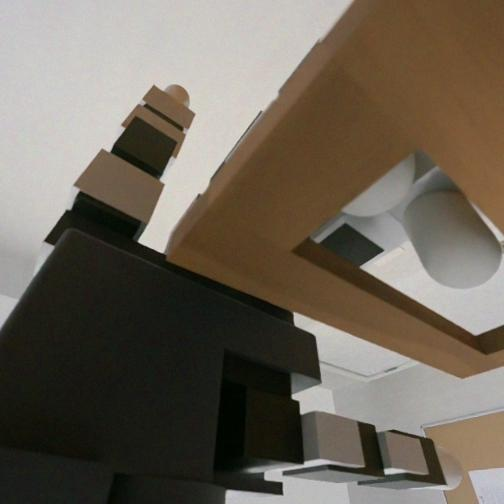

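Call:
move(
  base={"translate_m": 0.008},
  speeds={"translate_m": 0.05},
  joints={"joint_2_rad": 0.035},
)

Call:
move(
  base={"translate_m": -0.010},
  speeds={"translate_m": 0.05},
  cameras=["wrist_camera"],
)

Scene clock: 666.17 s.
move: done
base_odometry: x=+0.802 y=-0.448 heading=-0.361
base_tilt: forward=+0.1 right=+0.3
base_status: done
joint_positions: joint_1_rad=+0.003 joint_2_rad=+0.028 joint_3_rad=+3.127 joint_4_rad=-1.993 joint_5_rad=-0.023 joint_6_rad=+0.459 joint_7_rad=+0.026 hand_index_mcp=-0.477 hand_index_abd=-0.001 hand_index_pip=+0.578 hand_index_dip=-0.608 hand_middle_mcp=-0.477 hand_middle_abd=+0.016 hand_middle_pip=+0.578 hand_middle_dip=-0.604 hand_ring_mcp=+0.744 hand_ring_abd=+0.003 hand_ring_pip=+0.576 hand_ring_dip=+0.696 hand_thumb_cmc=+0.702 hand_thumb_axl=+0.676 hand_thumb_mcp=+0.229 hand_thumb_ipl=+0.166 hand_current_limit=+0.000 hand_speed=-0.600
joint_status: all done
hand_state: goal,goal,goal,goal,goal,overload,goal,goal,goal,goal,goal,goal,goal,goal,goal,goal
index_mcp_current_ma: 0
index_abd_current_ma: 0
index_pip_current_ma: 0
index_dip_current_ma: 0
middle_mcp_current_ma: 0
middle_abd_current_ma: 0
middle_pip_current_ma: 0
middle_dip_current_ma: 1
ring_mcp_current_ma: -4
ring_abd_current_ma: 0
ring_pip_current_ma: 0
ring_dip_current_ma: 0
thumb_cmc_current_ma: -3
thumb_axl_current_ma: 0
thumb_mcp_current_ma: 0
thumb_ipl_current_ma: 0
hand_goal_index_mcp: -0.478
hand_goal_index_abd: 0.000
hand_goal_index_pip: 0.576
hand_goal_index_dip: -0.608
hand_goal_middle_mcp: -0.478
hand_goal_middle_abd: 0.000
hand_goal_middle_pip: 0.576
hand_goal_middle_dip: -0.608
hand_goal_ring_mcp: 0.754
hand_goal_ring_abd: 0.000
hand_goal_ring_pip: 0.576
hand_goal_ring_dip: 0.696
hand_goal_thumb_cmc: 0.710
hand_goal_thumb_axl: 0.678
hand_goal_thumb_mcp: 0.230
hand_goal_thumb_ipl: 0.168
motor_effort: joint_1_rad=-1(1) joint_2_rad=-17(20) joint_3_rad=+0(2) joint_4_rad=+17(18) joint_5_rad=+0(0) joint_6_rad=+9(9) joint_7_rad=-1(1)
hand_pose: x=+0.7157 y=+0.0273 z=+0.8827 quat_wxyz=(+0.501, -0.500, +0.496, -0.503) (m; base frame)
hand_target: x=+0.7140 y=+0.0192 z=+0.8659 quat_wxyz=(+0.493, -0.494, +0.535, -0.477) (m; base frame)
hand_status: not commanded
pictures: none

Scene clock: 666.87 s.
move: done
base_odometry: x=+0.793 y=-0.445 heading=-0.361
base_tilt: forward=+0.1 right=+0.3
base_status: done
joint_positions: joint_1_rad=+0.003 joint_2_rad=+0.028 joint_3_rad=+3.127 joint_4_rad=-1.993 joint_5_rad=-0.023 joint_6_rad=+0.459 joint_7_rad=+0.026 hand_index_mcp=-0.473 hand_index_abd=-0.001 hand_index_pip=+0.578 hand_index_dip=-0.610 hand_middle_mcp=-0.477 hand_middle_abd=+0.016 hand_middle_pip=+0.578 hand_middle_dip=-0.604 hand_ring_mcp=+0.744 hand_ring_abd=+0.003 hand_ring_pip=+0.576 hand_ring_dip=+0.696 hand_thumb_cmc=+0.702 hand_thumb_axl=+0.676 hand_thumb_mcp=+0.229 hand_thumb_ipl=+0.166 hand_current_limit=+0.000 hand_speed=-0.600
joint_status: not commanded
hand_state: goal,goal,goal,goal,goal,overload,goal,goal,goal,goal,goal,goal,goal,goal,goal,goal
index_mcp_current_ma: 1
index_abd_current_ma: 0
index_pip_current_ma: 0
index_dip_current_ma: 0
middle_mcp_current_ma: 0
middle_abd_current_ma: 0
middle_pip_current_ma: 0
middle_dip_current_ma: 1
ring_mcp_current_ma: -4
ring_abd_current_ma: 0
ring_pip_current_ma: 0
ring_dip_current_ma: 0
thumb_cmc_current_ma: -3
thumb_axl_current_ma: 0
thumb_mcp_current_ma: 0
thumb_ipl_current_ma: 0
hand_goal_index_mcp: -0.478
hand_goal_index_abd: 0.000
hand_goal_index_pip: 0.576
hand_goal_index_dip: -0.608
hand_goal_middle_mcp: -0.478
hand_goal_middle_abd: 0.000
hand_goal_middle_pip: 0.576
hand_goal_middle_dip: -0.608
hand_goal_ring_mcp: 0.754
hand_goal_ring_abd: 0.000
hand_goal_ring_pip: 0.576
hand_goal_ring_dip: 0.696
hand_goal_thumb_cmc: 0.710
hand_goal_thumb_axl: 0.678
hand_goal_thumb_mcp: 0.230
hand_goal_thumb_ipl: 0.168
motor_effort: joint_1_rad=-1(2) joint_2_rad=-17(20) joint_3_rad=+1(1) joint_4_rad=+17(17) joint_5_rad=+0(0) joint_6_rad=+8(9) joint_7_rad=-1(1)
hand_pose: x=+0.7157 y=+0.0271 z=+0.8832 quat_wxyz=(+0.501, -0.499, +0.496, -0.503) (m; base frame)
hand_target: x=+0.7140 y=+0.0192 z=+0.8659 quat_wxyz=(+0.493, -0.494, +0.535, -0.477) (m; base frame)
hand_status: not commanded
pictures: wrist_camera
Images, in order (width x height): wrist_camera 504x504.

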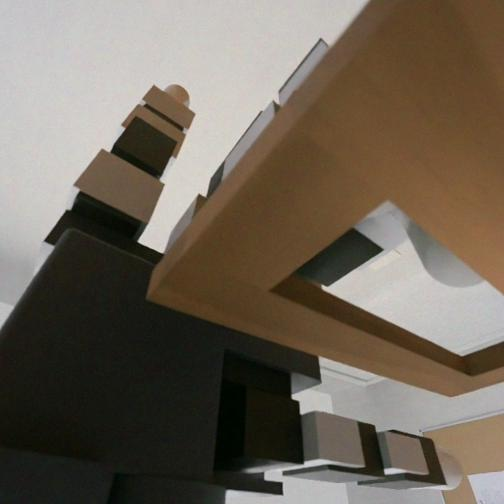

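Call:
move(
  base={"translate_m": 0.010},
  speeds={"translate_m": 0.05},
  joints={"joint_2_rad": 0.002},
)

Call:
move(
  base={"translate_m": -0.014},
  speeds={"translate_m": 0.05},
  cameras=["wrist_camera"],
)

Scene clock: 669.30 s.
move: done
base_odometry: x=+0.802 y=-0.448 heading=-0.361
base_tilt: forward=+0.1 right=+0.3
base_status: done
joint_positions: joint_1_rad=+0.003 joint_2_rad=+0.016 joint_3_rad=+3.127 joint_4_rad=-1.992 joint_5_rad=-0.023 joint_6_rad=+0.459 joint_7_rad=+0.026 hand_index_mcp=-0.477 hand_index_abd=-0.001 hand_index_pip=+0.578 hand_index_dip=-0.610 hand_middle_mcp=-0.477 hand_middle_abd=+0.016 hand_middle_pip=+0.578 hand_middle_dip=-0.604 hand_ring_mcp=+0.744 hand_ring_abd=+0.003 hand_ring_pip=+0.576 hand_ring_dip=+0.696 hand_thumb_cmc=+0.702 hand_thumb_axl=+0.676 hand_thumb_mcp=+0.229 hand_thumb_ipl=+0.166 hand_current_limit=+0.000 hand_speed=-0.600
joint_status: all done
hand_state: goal,goal,goal,goal,goal,overload,goal,goal,goal,goal,goal,goal,goal,goal,goal,goal
index_mcp_current_ma: 0
index_abd_current_ma: 0
index_pip_current_ma: 0
index_dip_current_ma: 0
middle_mcp_current_ma: 0
middle_abd_current_ma: 0
middle_pip_current_ma: 0
middle_dip_current_ma: 1
ring_mcp_current_ma: -4
ring_abd_current_ma: 0
ring_pip_current_ma: 0
ring_dip_current_ma: 0
thumb_cmc_current_ma: -3
thumb_axl_current_ma: 0
thumb_mcp_current_ma: 0
thumb_ipl_current_ma: 0
hand_goal_index_mcp: -0.478
hand_goal_index_abd: 0.000
hand_goal_index_pip: 0.576
hand_goal_index_dip: -0.608
hand_goal_middle_mcp: -0.478
hand_goal_middle_abd: 0.000
hand_goal_middle_pip: 0.576
hand_goal_middle_dip: -0.608
hand_goal_ring_mcp: 0.754
hand_goal_ring_abd: 0.000
hand_goal_ring_pip: 0.576
hand_goal_ring_dip: 0.696
hand_goal_thumb_cmc: 0.710
hand_goal_thumb_axl: 0.678
hand_goal_thumb_mcp: 0.230
hand_goal_thumb_ipl: 0.168
motor_effort: joint_1_rad=-1(1) joint_2_rad=-17(19) joint_3_rad=+0(1) joint_4_rad=+17(17) joint_5_rad=+0(1) joint_6_rad=+8(9) joint_7_rad=-1(1)
hand_pose: x=+0.7136 y=+0.0270 z=+0.8909 quat_wxyz=(+0.504, -0.496, +0.493, -0.506) (m; base frame)
hand_target: x=+0.7076 y=+0.0194 z=+0.8854 quat_wxyz=(+0.501, -0.486, +0.526, -0.485) (m; base frame)
hand_status: not commanded
pictures: none

Scene clock: 670.03 s.
move: done
base_odometry: x=+0.789 y=-0.444 heading=-0.361
base_tilt: forward=+0.1 right=+0.3
base_status: done
joint_positions: joint_1_rad=+0.004 joint_2_rad=+0.012 joint_3_rad=+3.127 joint_4_rad=-1.992 joint_5_rad=-0.023 joint_6_rad=+0.459 joint_7_rad=+0.026 hand_index_mcp=-0.477 hand_index_abd=-0.001 hand_index_pip=+0.578 hand_index_dip=-0.610 hand_middle_mcp=-0.475 hand_middle_abd=+0.021 hand_middle_pip=+0.578 hand_middle_dip=-0.605 hand_ring_mcp=+0.744 hand_ring_abd=+0.003 hand_ring_pip=+0.576 hand_ring_dip=+0.696 hand_thumb_cmc=+0.702 hand_thumb_axl=+0.676 hand_thumb_mcp=+0.229 hand_thumb_ipl=+0.166 hand_current_limit=+0.000 hand_speed=-0.600
joint_status: not commanded
hand_state: goal,goal,goal,goal,goal,overload,goal,goal,goal,goal,goal,goal,goal,goal,goal,goal
index_mcp_current_ma: 0
index_abd_current_ma: 0
index_pip_current_ma: 0
index_dip_current_ma: 0
middle_mcp_current_ma: 1
middle_abd_current_ma: 0
middle_pip_current_ma: 0
middle_dip_current_ma: 1
ring_mcp_current_ma: -4
ring_abd_current_ma: 0
ring_pip_current_ma: 0
ring_dip_current_ma: 0
thumb_cmc_current_ma: -3
thumb_axl_current_ma: 0
thumb_mcp_current_ma: 0
thumb_ipl_current_ma: 0
hand_goal_index_mcp: -0.478
hand_goal_index_abd: 0.000
hand_goal_index_pip: 0.576
hand_goal_index_dip: -0.608
hand_goal_middle_mcp: -0.478
hand_goal_middle_abd: 0.000
hand_goal_middle_pip: 0.576
hand_goal_middle_dip: -0.608
hand_goal_ring_mcp: 0.754
hand_goal_ring_abd: 0.000
hand_goal_ring_pip: 0.576
hand_goal_ring_dip: 0.696
hand_goal_thumb_cmc: 0.710
hand_goal_thumb_axl: 0.678
hand_goal_thumb_mcp: 0.230
hand_goal_thumb_ipl: 0.168
motor_effort: joint_1_rad=-1(2) joint_2_rad=-17(20) joint_3_rad=+0(1) joint_4_rad=+17(17) joint_5_rad=+0(1) joint_6_rad=+8(9) joint_7_rad=-1(1)
hand_pose: x=+0.7129 y=+0.0269 z=+0.8931 quat_wxyz=(+0.505, -0.495, +0.492, -0.507) (m; base frame)
hand_target: x=+0.7076 y=+0.0194 z=+0.8854 quat_wxyz=(+0.501, -0.486, +0.526, -0.485) (m; base frame)
hand_status: not commanded
pictures: wrist_camera
Images, in order (width x height): wrist_camera 504x504.

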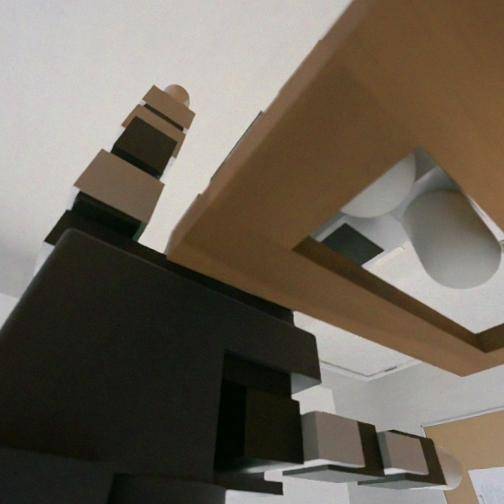

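Call:
move(
  base={"translate_m": 0.012},
  speeds={"translate_m": 0.05},
)

Call:
move(
  base={"strafe_m": 0.014},
  speeds={"strafe_m": 0.05},
  joints={"joint_2_rad": 0.006},
  cameras=["wrist_camera"],
)

Scene clock: 675.70 s.
move: done
base_odometry: x=+0.800 y=-0.448 heading=-0.361
base_tilt: forward=+0.1 right=+0.3
base_status: done
joint_positions: joint_1_rad=+0.004 joint_2_rad=+0.010 joint_3_rad=+3.127 joint_4_rad=-1.991 joint_5_rad=-0.023 joint_6_rad=+0.459 joint_7_rad=+0.026 hand_index_mcp=-0.477 hand_index_abd=-0.001 hand_index_pip=+0.578 hand_index_dip=-0.610 hand_middle_mcp=-0.477 hand_middle_abd=+0.021 hand_middle_pip=+0.578 hand_middle_dip=-0.605 hand_ring_mcp=+0.744 hand_ring_abd=+0.003 hand_ring_pip=+0.576 hand_ring_dip=+0.696 hand_thumb_cmc=+0.702 hand_thumb_axl=+0.676 hand_thumb_mcp=+0.229 hand_thumb_ipl=+0.166 hand_current_limit=+0.000 hand_speed=-0.600
joint_status: not commanded
hand_state: goal,goal,goal,goal,goal,overload,goal,goal,goal,goal,goal,goal,goal,goal,goal,goal
index_mcp_current_ma: 0
index_abd_current_ma: 0
index_pip_current_ma: 0
index_dip_current_ma: 0
middle_mcp_current_ma: 0
middle_abd_current_ma: 0
middle_pip_current_ma: 0
middle_dip_current_ma: 1
ring_mcp_current_ma: -4
ring_abd_current_ma: 0
ring_pip_current_ma: 0
ring_dip_current_ma: 0
thumb_cmc_current_ma: -3
thumb_axl_current_ma: 0
thumb_mcp_current_ma: 0
thumb_ipl_current_ma: 0
hand_goal_index_mcp: -0.478
hand_goal_index_abd: 0.000
hand_goal_index_pip: 0.576
hand_goal_index_dip: -0.608
hand_goal_middle_mcp: -0.478
hand_goal_middle_abd: 0.000
hand_goal_middle_pip: 0.576
hand_goal_middle_dip: -0.608
hand_goal_ring_mcp: 0.754
hand_goal_ring_abd: 0.000
hand_goal_ring_pip: 0.576
hand_goal_ring_dip: 0.696
hand_goal_thumb_cmc: 0.710
hand_goal_thumb_axl: 0.678
hand_goal_thumb_mcp: 0.230
hand_goal_thumb_ipl: 0.168
motor_effort: joint_1_rad=+0(2) joint_2_rad=-16(20) joint_3_rad=+1(2) joint_4_rad=+17(17) joint_5_rad=+0(0) joint_6_rad=+9(9) joint_7_rad=-1(1)
hand_pose: x=+0.7123 y=+0.0268 z=+0.8949 quat_wxyz=(+0.506, -0.494, +0.492, -0.508) (m; base frame)
hand_target: x=+0.7076 y=+0.0194 z=+0.8854 quat_wxyz=(+0.501, -0.486, +0.526, -0.485) (m; base frame)
hand_status: not commanded
pictures: none

Scene clock: 676.43 s.
move: done
base_odometry: x=+0.805 y=-0.435 heading=-0.361
base_tilt: forward=+0.1 right=+0.3
base_status: done
joint_positions: joint_1_rad=+0.006 joint_2_rad=+0.010 joint_3_rad=+3.127 joint_4_rad=-1.991 joint_5_rad=-0.023 joint_6_rad=+0.459 joint_7_rad=+0.026 hand_index_mcp=-0.477 hand_index_abd=-0.001 hand_index_pip=+0.578 hand_index_dip=-0.610 hand_middle_mcp=-0.477 hand_middle_abd=+0.021 hand_middle_pip=+0.578 hand_middle_dip=-0.605 hand_ring_mcp=+0.744 hand_ring_abd=+0.003 hand_ring_pip=+0.576 hand_ring_dip=+0.696 hand_thumb_cmc=+0.702 hand_thumb_axl=+0.676 hand_thumb_mcp=+0.229 hand_thumb_ipl=+0.166 hand_current_limit=+0.000 hand_speed=-0.600
joint_status: all done
hand_state: goal,goal,goal,goal,goal,overload,goal,goal,goal,goal,goal,goal,goal,goal,goal,goal
index_mcp_current_ma: 0
index_abd_current_ma: 0
index_pip_current_ma: 0
index_dip_current_ma: 0
middle_mcp_current_ma: 0
middle_abd_current_ma: 0
middle_pip_current_ma: 0
middle_dip_current_ma: 1
ring_mcp_current_ma: -4
ring_abd_current_ma: 0
ring_pip_current_ma: 0
ring_dip_current_ma: 0
thumb_cmc_current_ma: -3
thumb_axl_current_ma: 0
thumb_mcp_current_ma: 0
thumb_ipl_current_ma: 0
hand_goal_index_mcp: -0.478
hand_goal_index_abd: 0.000
hand_goal_index_pip: 0.576
hand_goal_index_dip: -0.608
hand_goal_middle_mcp: -0.478
hand_goal_middle_abd: 0.000
hand_goal_middle_pip: 0.576
hand_goal_middle_dip: -0.608
hand_goal_ring_mcp: 0.754
hand_goal_ring_abd: 0.000
hand_goal_ring_pip: 0.576
hand_goal_ring_dip: 0.696
hand_goal_thumb_cmc: 0.710
hand_goal_thumb_axl: 0.678
hand_goal_thumb_mcp: 0.230
hand_goal_thumb_ipl: 0.168
motor_effort: joint_1_rad=-1(2) joint_2_rad=-17(18) joint_3_rad=+0(2) joint_4_rad=+17(17) joint_5_rad=+0(1) joint_6_rad=+9(9) joint_7_rad=-1(1)
hand_pose: x=+0.7123 y=+0.0255 z=+0.8950 quat_wxyz=(+0.505, -0.494, +0.492, -0.509) (m; base frame)
hand_target: x=+0.7084 y=+0.0194 z=+0.8831 quat_wxyz=(+0.500, -0.487, +0.527, -0.484) (m; base frame)
hand_status: not commanded
pictures: wrist_camera
Images, in order (width x height): wrist_camera 504x504.

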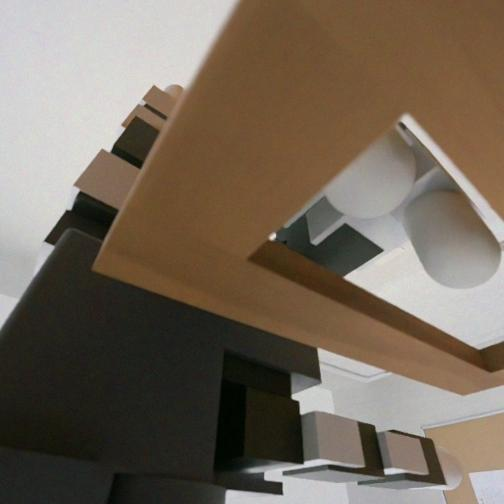

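Call:
move(
  base={"translate_m": -0.015},
  speeds={"translate_m": 0.05},
  joints={"joint_2_rad": 0.035},
  cameras=["wrist_camera"],
)

Scene clock: 679.10 s.
move: done
base_odometry: x=+0.791 y=-0.429 heading=-0.361
base_tilt: forward=+0.1 right=+0.3
base_status: done
joint_positions: joint_1_rad=+0.006 joint_2_rad=+0.020 joint_3_rad=+3.127 joint_4_rad=-1.991 joint_5_rad=-0.023 joint_6_rad=+0.459 joint_7_rad=+0.026 hand_index_mcp=-0.477 hand_index_abd=-0.001 hand_index_pip=+0.576 hand_index_dip=-0.613 hand_middle_mcp=-0.477 hand_middle_abd=+0.021 hand_middle_pip=+0.578 hand_middle_dip=-0.605 hand_ring_mcp=+0.744 hand_ring_abd=+0.003 hand_ring_pip=+0.576 hand_ring_dip=+0.696 hand_thumb_cmc=+0.702 hand_thumb_axl=+0.676 hand_thumb_mcp=+0.229 hand_thumb_ipl=+0.166 hand_current_limit=+0.000 hand_speed=-0.600
joint_status: all done
hand_state: goal,goal,goal,goal,goal,overload,goal,goal,goal,goal,goal,goal,goal,goal,goal,goal
index_mcp_current_ma: 0
index_abd_current_ma: 0
index_pip_current_ma: 0
index_dip_current_ma: -1
middle_mcp_current_ma: 0
middle_abd_current_ma: 0
middle_pip_current_ma: 0
middle_dip_current_ma: 1
ring_mcp_current_ma: -4
ring_abd_current_ma: 0
ring_pip_current_ma: 0
ring_dip_current_ma: 0
thumb_cmc_current_ma: -3
thumb_axl_current_ma: 0
thumb_mcp_current_ma: 0
thumb_ipl_current_ma: 0
hand_goal_index_mcp: -0.478
hand_goal_index_abd: 0.000
hand_goal_index_pip: 0.576
hand_goal_index_dip: -0.608
hand_goal_middle_mcp: -0.478
hand_goal_middle_abd: 0.000
hand_goal_middle_pip: 0.576
hand_goal_middle_dip: -0.608
hand_goal_ring_mcp: 0.754
hand_goal_ring_abd: 0.000
hand_goal_ring_pip: 0.576
hand_goal_ring_dip: 0.696
hand_goal_thumb_cmc: 0.710
hand_goal_thumb_axl: 0.678
hand_goal_thumb_mcp: 0.230
hand_goal_thumb_ipl: 0.168
motor_effort: joint_1_rad=+0(1) joint_2_rad=-16(19) joint_3_rad=+0(1) joint_4_rad=+16(17) joint_5_rad=+0(1) joint_6_rad=+8(9) joint_7_rad=-1(1)
hand_pose: x=+0.7148 y=+0.0255 z=+0.8890 quat_wxyz=(+0.503, -0.496, +0.495, -0.506) (m; base frame)
hand_target: x=+0.7140 y=+0.0192 z=+0.8659 quat_wxyz=(+0.493, -0.494, +0.535, -0.477) (m; base frame)
hand_status: not commanded
pictures: wrist_camera
Images, in order (width x height): wrist_camera 504x504.

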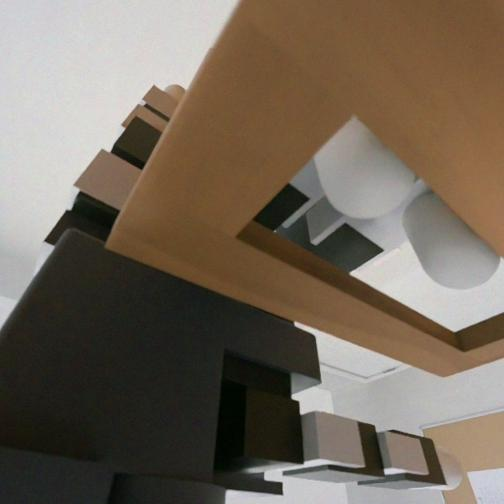

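Call:
move(
  joints={"joint_2_rad": 0.0},
  min_time_s=0.5,
)

Call:
move(
  base={"translate_m": -0.015},
  speeds={"translate_m": 0.05},
  cameras=["wrist_camera"],
)

Scene clock: 681.83 s.
move: done
base_odometry: x=+0.791 y=-0.429 heading=-0.361
base_tilt: forward=+0.1 right=+0.3
base_status: not commanded
joint_positions: joint_1_rad=+0.006 joint_2_rad=+0.013 joint_3_rad=+3.127 joint_4_rad=-1.991 joint_5_rad=-0.023 joint_6_rad=+0.459 joint_7_rad=+0.026 hand_index_mcp=-0.477 hand_index_abd=-0.001 hand_index_pip=+0.576 hand_index_dip=-0.611 hand_middle_mcp=-0.477 hand_middle_abd=+0.021 hand_middle_pip=+0.578 hand_middle_dip=-0.605 hand_ring_mcp=+0.744 hand_ring_abd=+0.003 hand_ring_pip=+0.576 hand_ring_dip=+0.696 hand_thumb_cmc=+0.702 hand_thumb_axl=+0.676 hand_thumb_mcp=+0.229 hand_thumb_ipl=+0.166 hand_current_limit=+0.000 hand_speed=-0.600
joint_status: all done
hand_state: goal,goal,goal,goal,goal,overload,goal,goal,goal,goal,goal,goal,goal,goal,goal,goal
index_mcp_current_ma: 0
index_abd_current_ma: 0
index_pip_current_ma: 0
index_dip_current_ma: 0
middle_mcp_current_ma: 0
middle_abd_current_ma: 0
middle_pip_current_ma: 0
middle_dip_current_ma: 1
ring_mcp_current_ma: -4
ring_abd_current_ma: 0
ring_pip_current_ma: 0
ring_dip_current_ma: 0
thumb_cmc_current_ma: -3
thumb_axl_current_ma: 0
thumb_mcp_current_ma: 0
thumb_ipl_current_ma: 0
hand_goal_index_mcp: -0.478
hand_goal_index_abd: 0.000
hand_goal_index_pip: 0.576
hand_goal_index_dip: -0.608
hand_goal_middle_mcp: -0.478
hand_goal_middle_abd: 0.000
hand_goal_middle_pip: 0.576
hand_goal_middle_dip: -0.608
hand_goal_ring_mcp: 0.754
hand_goal_ring_abd: 0.000
hand_goal_ring_pip: 0.576
hand_goal_ring_dip: 0.696
hand_goal_thumb_cmc: 0.710
hand_goal_thumb_axl: 0.678
hand_goal_thumb_mcp: 0.230
hand_goal_thumb_ipl: 0.168
motor_effort: joint_1_rad=-1(1) joint_2_rad=-17(18) joint_3_rad=+0(1) joint_4_rad=+17(17) joint_5_rad=+0(0) joint_6_rad=+8(9) joint_7_rad=-1(1)
hand_pose: x=+0.7132 y=+0.0255 z=+0.8935 quat_wxyz=(+0.505, -0.494, +0.493, -0.508) (m; base frame)
hand_target: x=+0.7072 y=+0.0194 z=+0.8866 quat_wxyz=(+0.502, -0.485, +0.526, -0.486) (m; base frame)
hand_status: not commanded
pictures: none

Scene clock: 682.60 s.
move: done
base_odometry: x=+0.776 y=-0.424 heading=-0.362
base_tilt: forward=+0.1 right=+0.3
base_status: done
joint_positions: joint_1_rad=+0.006 joint_2_rad=+0.009 joint_3_rad=+3.127 joint_4_rad=-1.991 joint_5_rad=-0.023 joint_6_rad=+0.459 joint_7_rad=+0.026 hand_index_mcp=-0.477 hand_index_abd=-0.001 hand_index_pip=+0.576 hand_index_dip=-0.611 hand_middle_mcp=-0.477 hand_middle_abd=+0.021 hand_middle_pip=+0.578 hand_middle_dip=-0.605 hand_ring_mcp=+0.744 hand_ring_abd=+0.003 hand_ring_pip=+0.576 hand_ring_dip=+0.696 hand_thumb_cmc=+0.702 hand_thumb_axl=+0.676 hand_thumb_mcp=+0.229 hand_thumb_ipl=+0.166 hand_current_limit=+0.000 hand_speed=-0.600
joint_status: not commanded
hand_state: goal,goal,goal,goal,goal,overload,goal,goal,goal,goal,goal,goal,goal,goal,goal,goal
index_mcp_current_ma: 0
index_abd_current_ma: 0
index_pip_current_ma: 0
index_dip_current_ma: 0
middle_mcp_current_ma: 0
middle_abd_current_ma: 0
middle_pip_current_ma: 0
middle_dip_current_ma: 1
ring_mcp_current_ma: -4
ring_abd_current_ma: 0
ring_pip_current_ma: 0
ring_dip_current_ma: 0
thumb_cmc_current_ma: -3
thumb_axl_current_ma: 0
thumb_mcp_current_ma: 0
thumb_ipl_current_ma: 0
hand_goal_index_mcp: -0.478
hand_goal_index_abd: 0.000
hand_goal_index_pip: 0.576
hand_goal_index_dip: -0.608
hand_goal_middle_mcp: -0.478
hand_goal_middle_abd: 0.000
hand_goal_middle_pip: 0.576
hand_goal_middle_dip: -0.608
hand_goal_ring_mcp: 0.754
hand_goal_ring_abd: 0.000
hand_goal_ring_pip: 0.576
hand_goal_ring_dip: 0.696
hand_goal_thumb_cmc: 0.710
hand_goal_thumb_axl: 0.678
hand_goal_thumb_mcp: 0.230
hand_goal_thumb_ipl: 0.168
motor_effort: joint_1_rad=-1(1) joint_2_rad=-17(20) joint_3_rad=+0(1) joint_4_rad=+17(17) joint_5_rad=+0(0) joint_6_rad=+9(9) joint_7_rad=+0(1)
hand_pose: x=+0.7124 y=+0.0255 z=+0.8959 quat_wxyz=(+0.506, -0.493, +0.492, -0.509) (m; base frame)
hand_target: x=+0.7072 y=+0.0194 z=+0.8866 quat_wxyz=(+0.502, -0.485, +0.526, -0.486) (m; base frame)
hand_status: not commanded
pictures: wrist_camera
Images, in order (width x height): wrist_camera 504x504.

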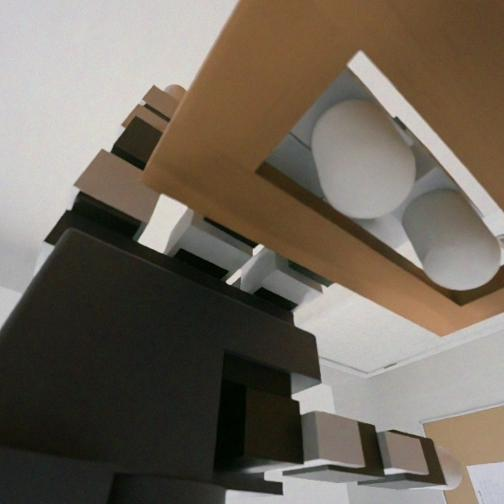

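Call:
move(
  base={"translate_m": -0.018},
  speeds={"translate_m": 0.05},
  cameras=["wrist_camera"],
)

Scene clock: 685.10 s.
move: done
base_odometry: x=+0.759 y=-0.417 heading=-0.362
base_tilt: forward=+0.1 right=+0.3
base_status: done
joint_positions: joint_1_rad=+0.006 joint_2_rad=+0.008 joint_3_rad=+3.127 joint_4_rad=-1.990 joint_5_rad=-0.023 joint_6_rad=+0.459 joint_7_rad=+0.026 hand_index_mcp=-0.477 hand_index_abd=-0.001 hand_index_pip=+0.576 hand_index_dip=-0.611 hand_middle_mcp=-0.477 hand_middle_abd=+0.021 hand_middle_pip=+0.578 hand_middle_dip=-0.605 hand_ring_mcp=+0.744 hand_ring_abd=+0.003 hand_ring_pip=+0.576 hand_ring_dip=+0.696 hand_thumb_cmc=+0.702 hand_thumb_axl=+0.676 hand_thumb_mcp=+0.229 hand_thumb_ipl=+0.166 hand_current_limit=+0.000 hand_speed=-0.600
joint_status: not commanded
hand_state: goal,goal,goal,goal,goal,overload,goal,goal,goal,goal,goal,goal,goal,goal,goal,goal
index_mcp_current_ma: 0
index_abd_current_ma: 0
index_pip_current_ma: 0
index_dip_current_ma: 0
middle_mcp_current_ma: 0
middle_abd_current_ma: 0
middle_pip_current_ma: 0
middle_dip_current_ma: 1
ring_mcp_current_ma: -4
ring_abd_current_ma: 0
ring_pip_current_ma: 0
ring_dip_current_ma: 0
thumb_cmc_current_ma: -3
thumb_axl_current_ma: 0
thumb_mcp_current_ma: 0
thumb_ipl_current_ma: 0
hand_goal_index_mcp: -0.478
hand_goal_index_abd: 0.000
hand_goal_index_pip: 0.576
hand_goal_index_dip: -0.608
hand_goal_middle_mcp: -0.478
hand_goal_middle_abd: 0.000
hand_goal_middle_pip: 0.576
hand_goal_middle_dip: -0.608
hand_goal_ring_mcp: 0.754
hand_goal_ring_abd: 0.000
hand_goal_ring_pip: 0.576
hand_goal_ring_dip: 0.696
hand_goal_thumb_cmc: 0.710
hand_goal_thumb_axl: 0.678
hand_goal_thumb_mcp: 0.230
hand_goal_thumb_ipl: 0.168
motor_effort: joint_1_rad=-1(1) joint_2_rad=-16(20) joint_3_rad=+0(1) joint_4_rad=+17(17) joint_5_rad=+0(0) joint_6_rad=+8(9) joint_7_rad=-1(1)
hand_pose: x=+0.7122 y=+0.0255 z=+0.8966 quat_wxyz=(+0.506, -0.493, +0.491, -0.509) (m; base frame)
hand_target: x=+0.7072 y=+0.0194 z=+0.8866 quat_wxyz=(+0.502, -0.485, +0.526, -0.486) (m; base frame)
hand_status: not commanded
pictures: wrist_camera
Images, in order (width x height): wrist_camera 504x504.

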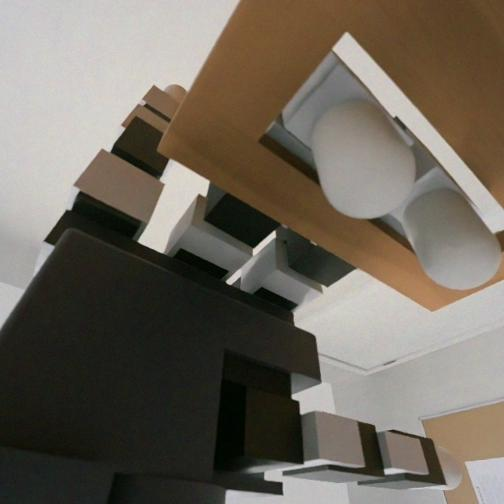

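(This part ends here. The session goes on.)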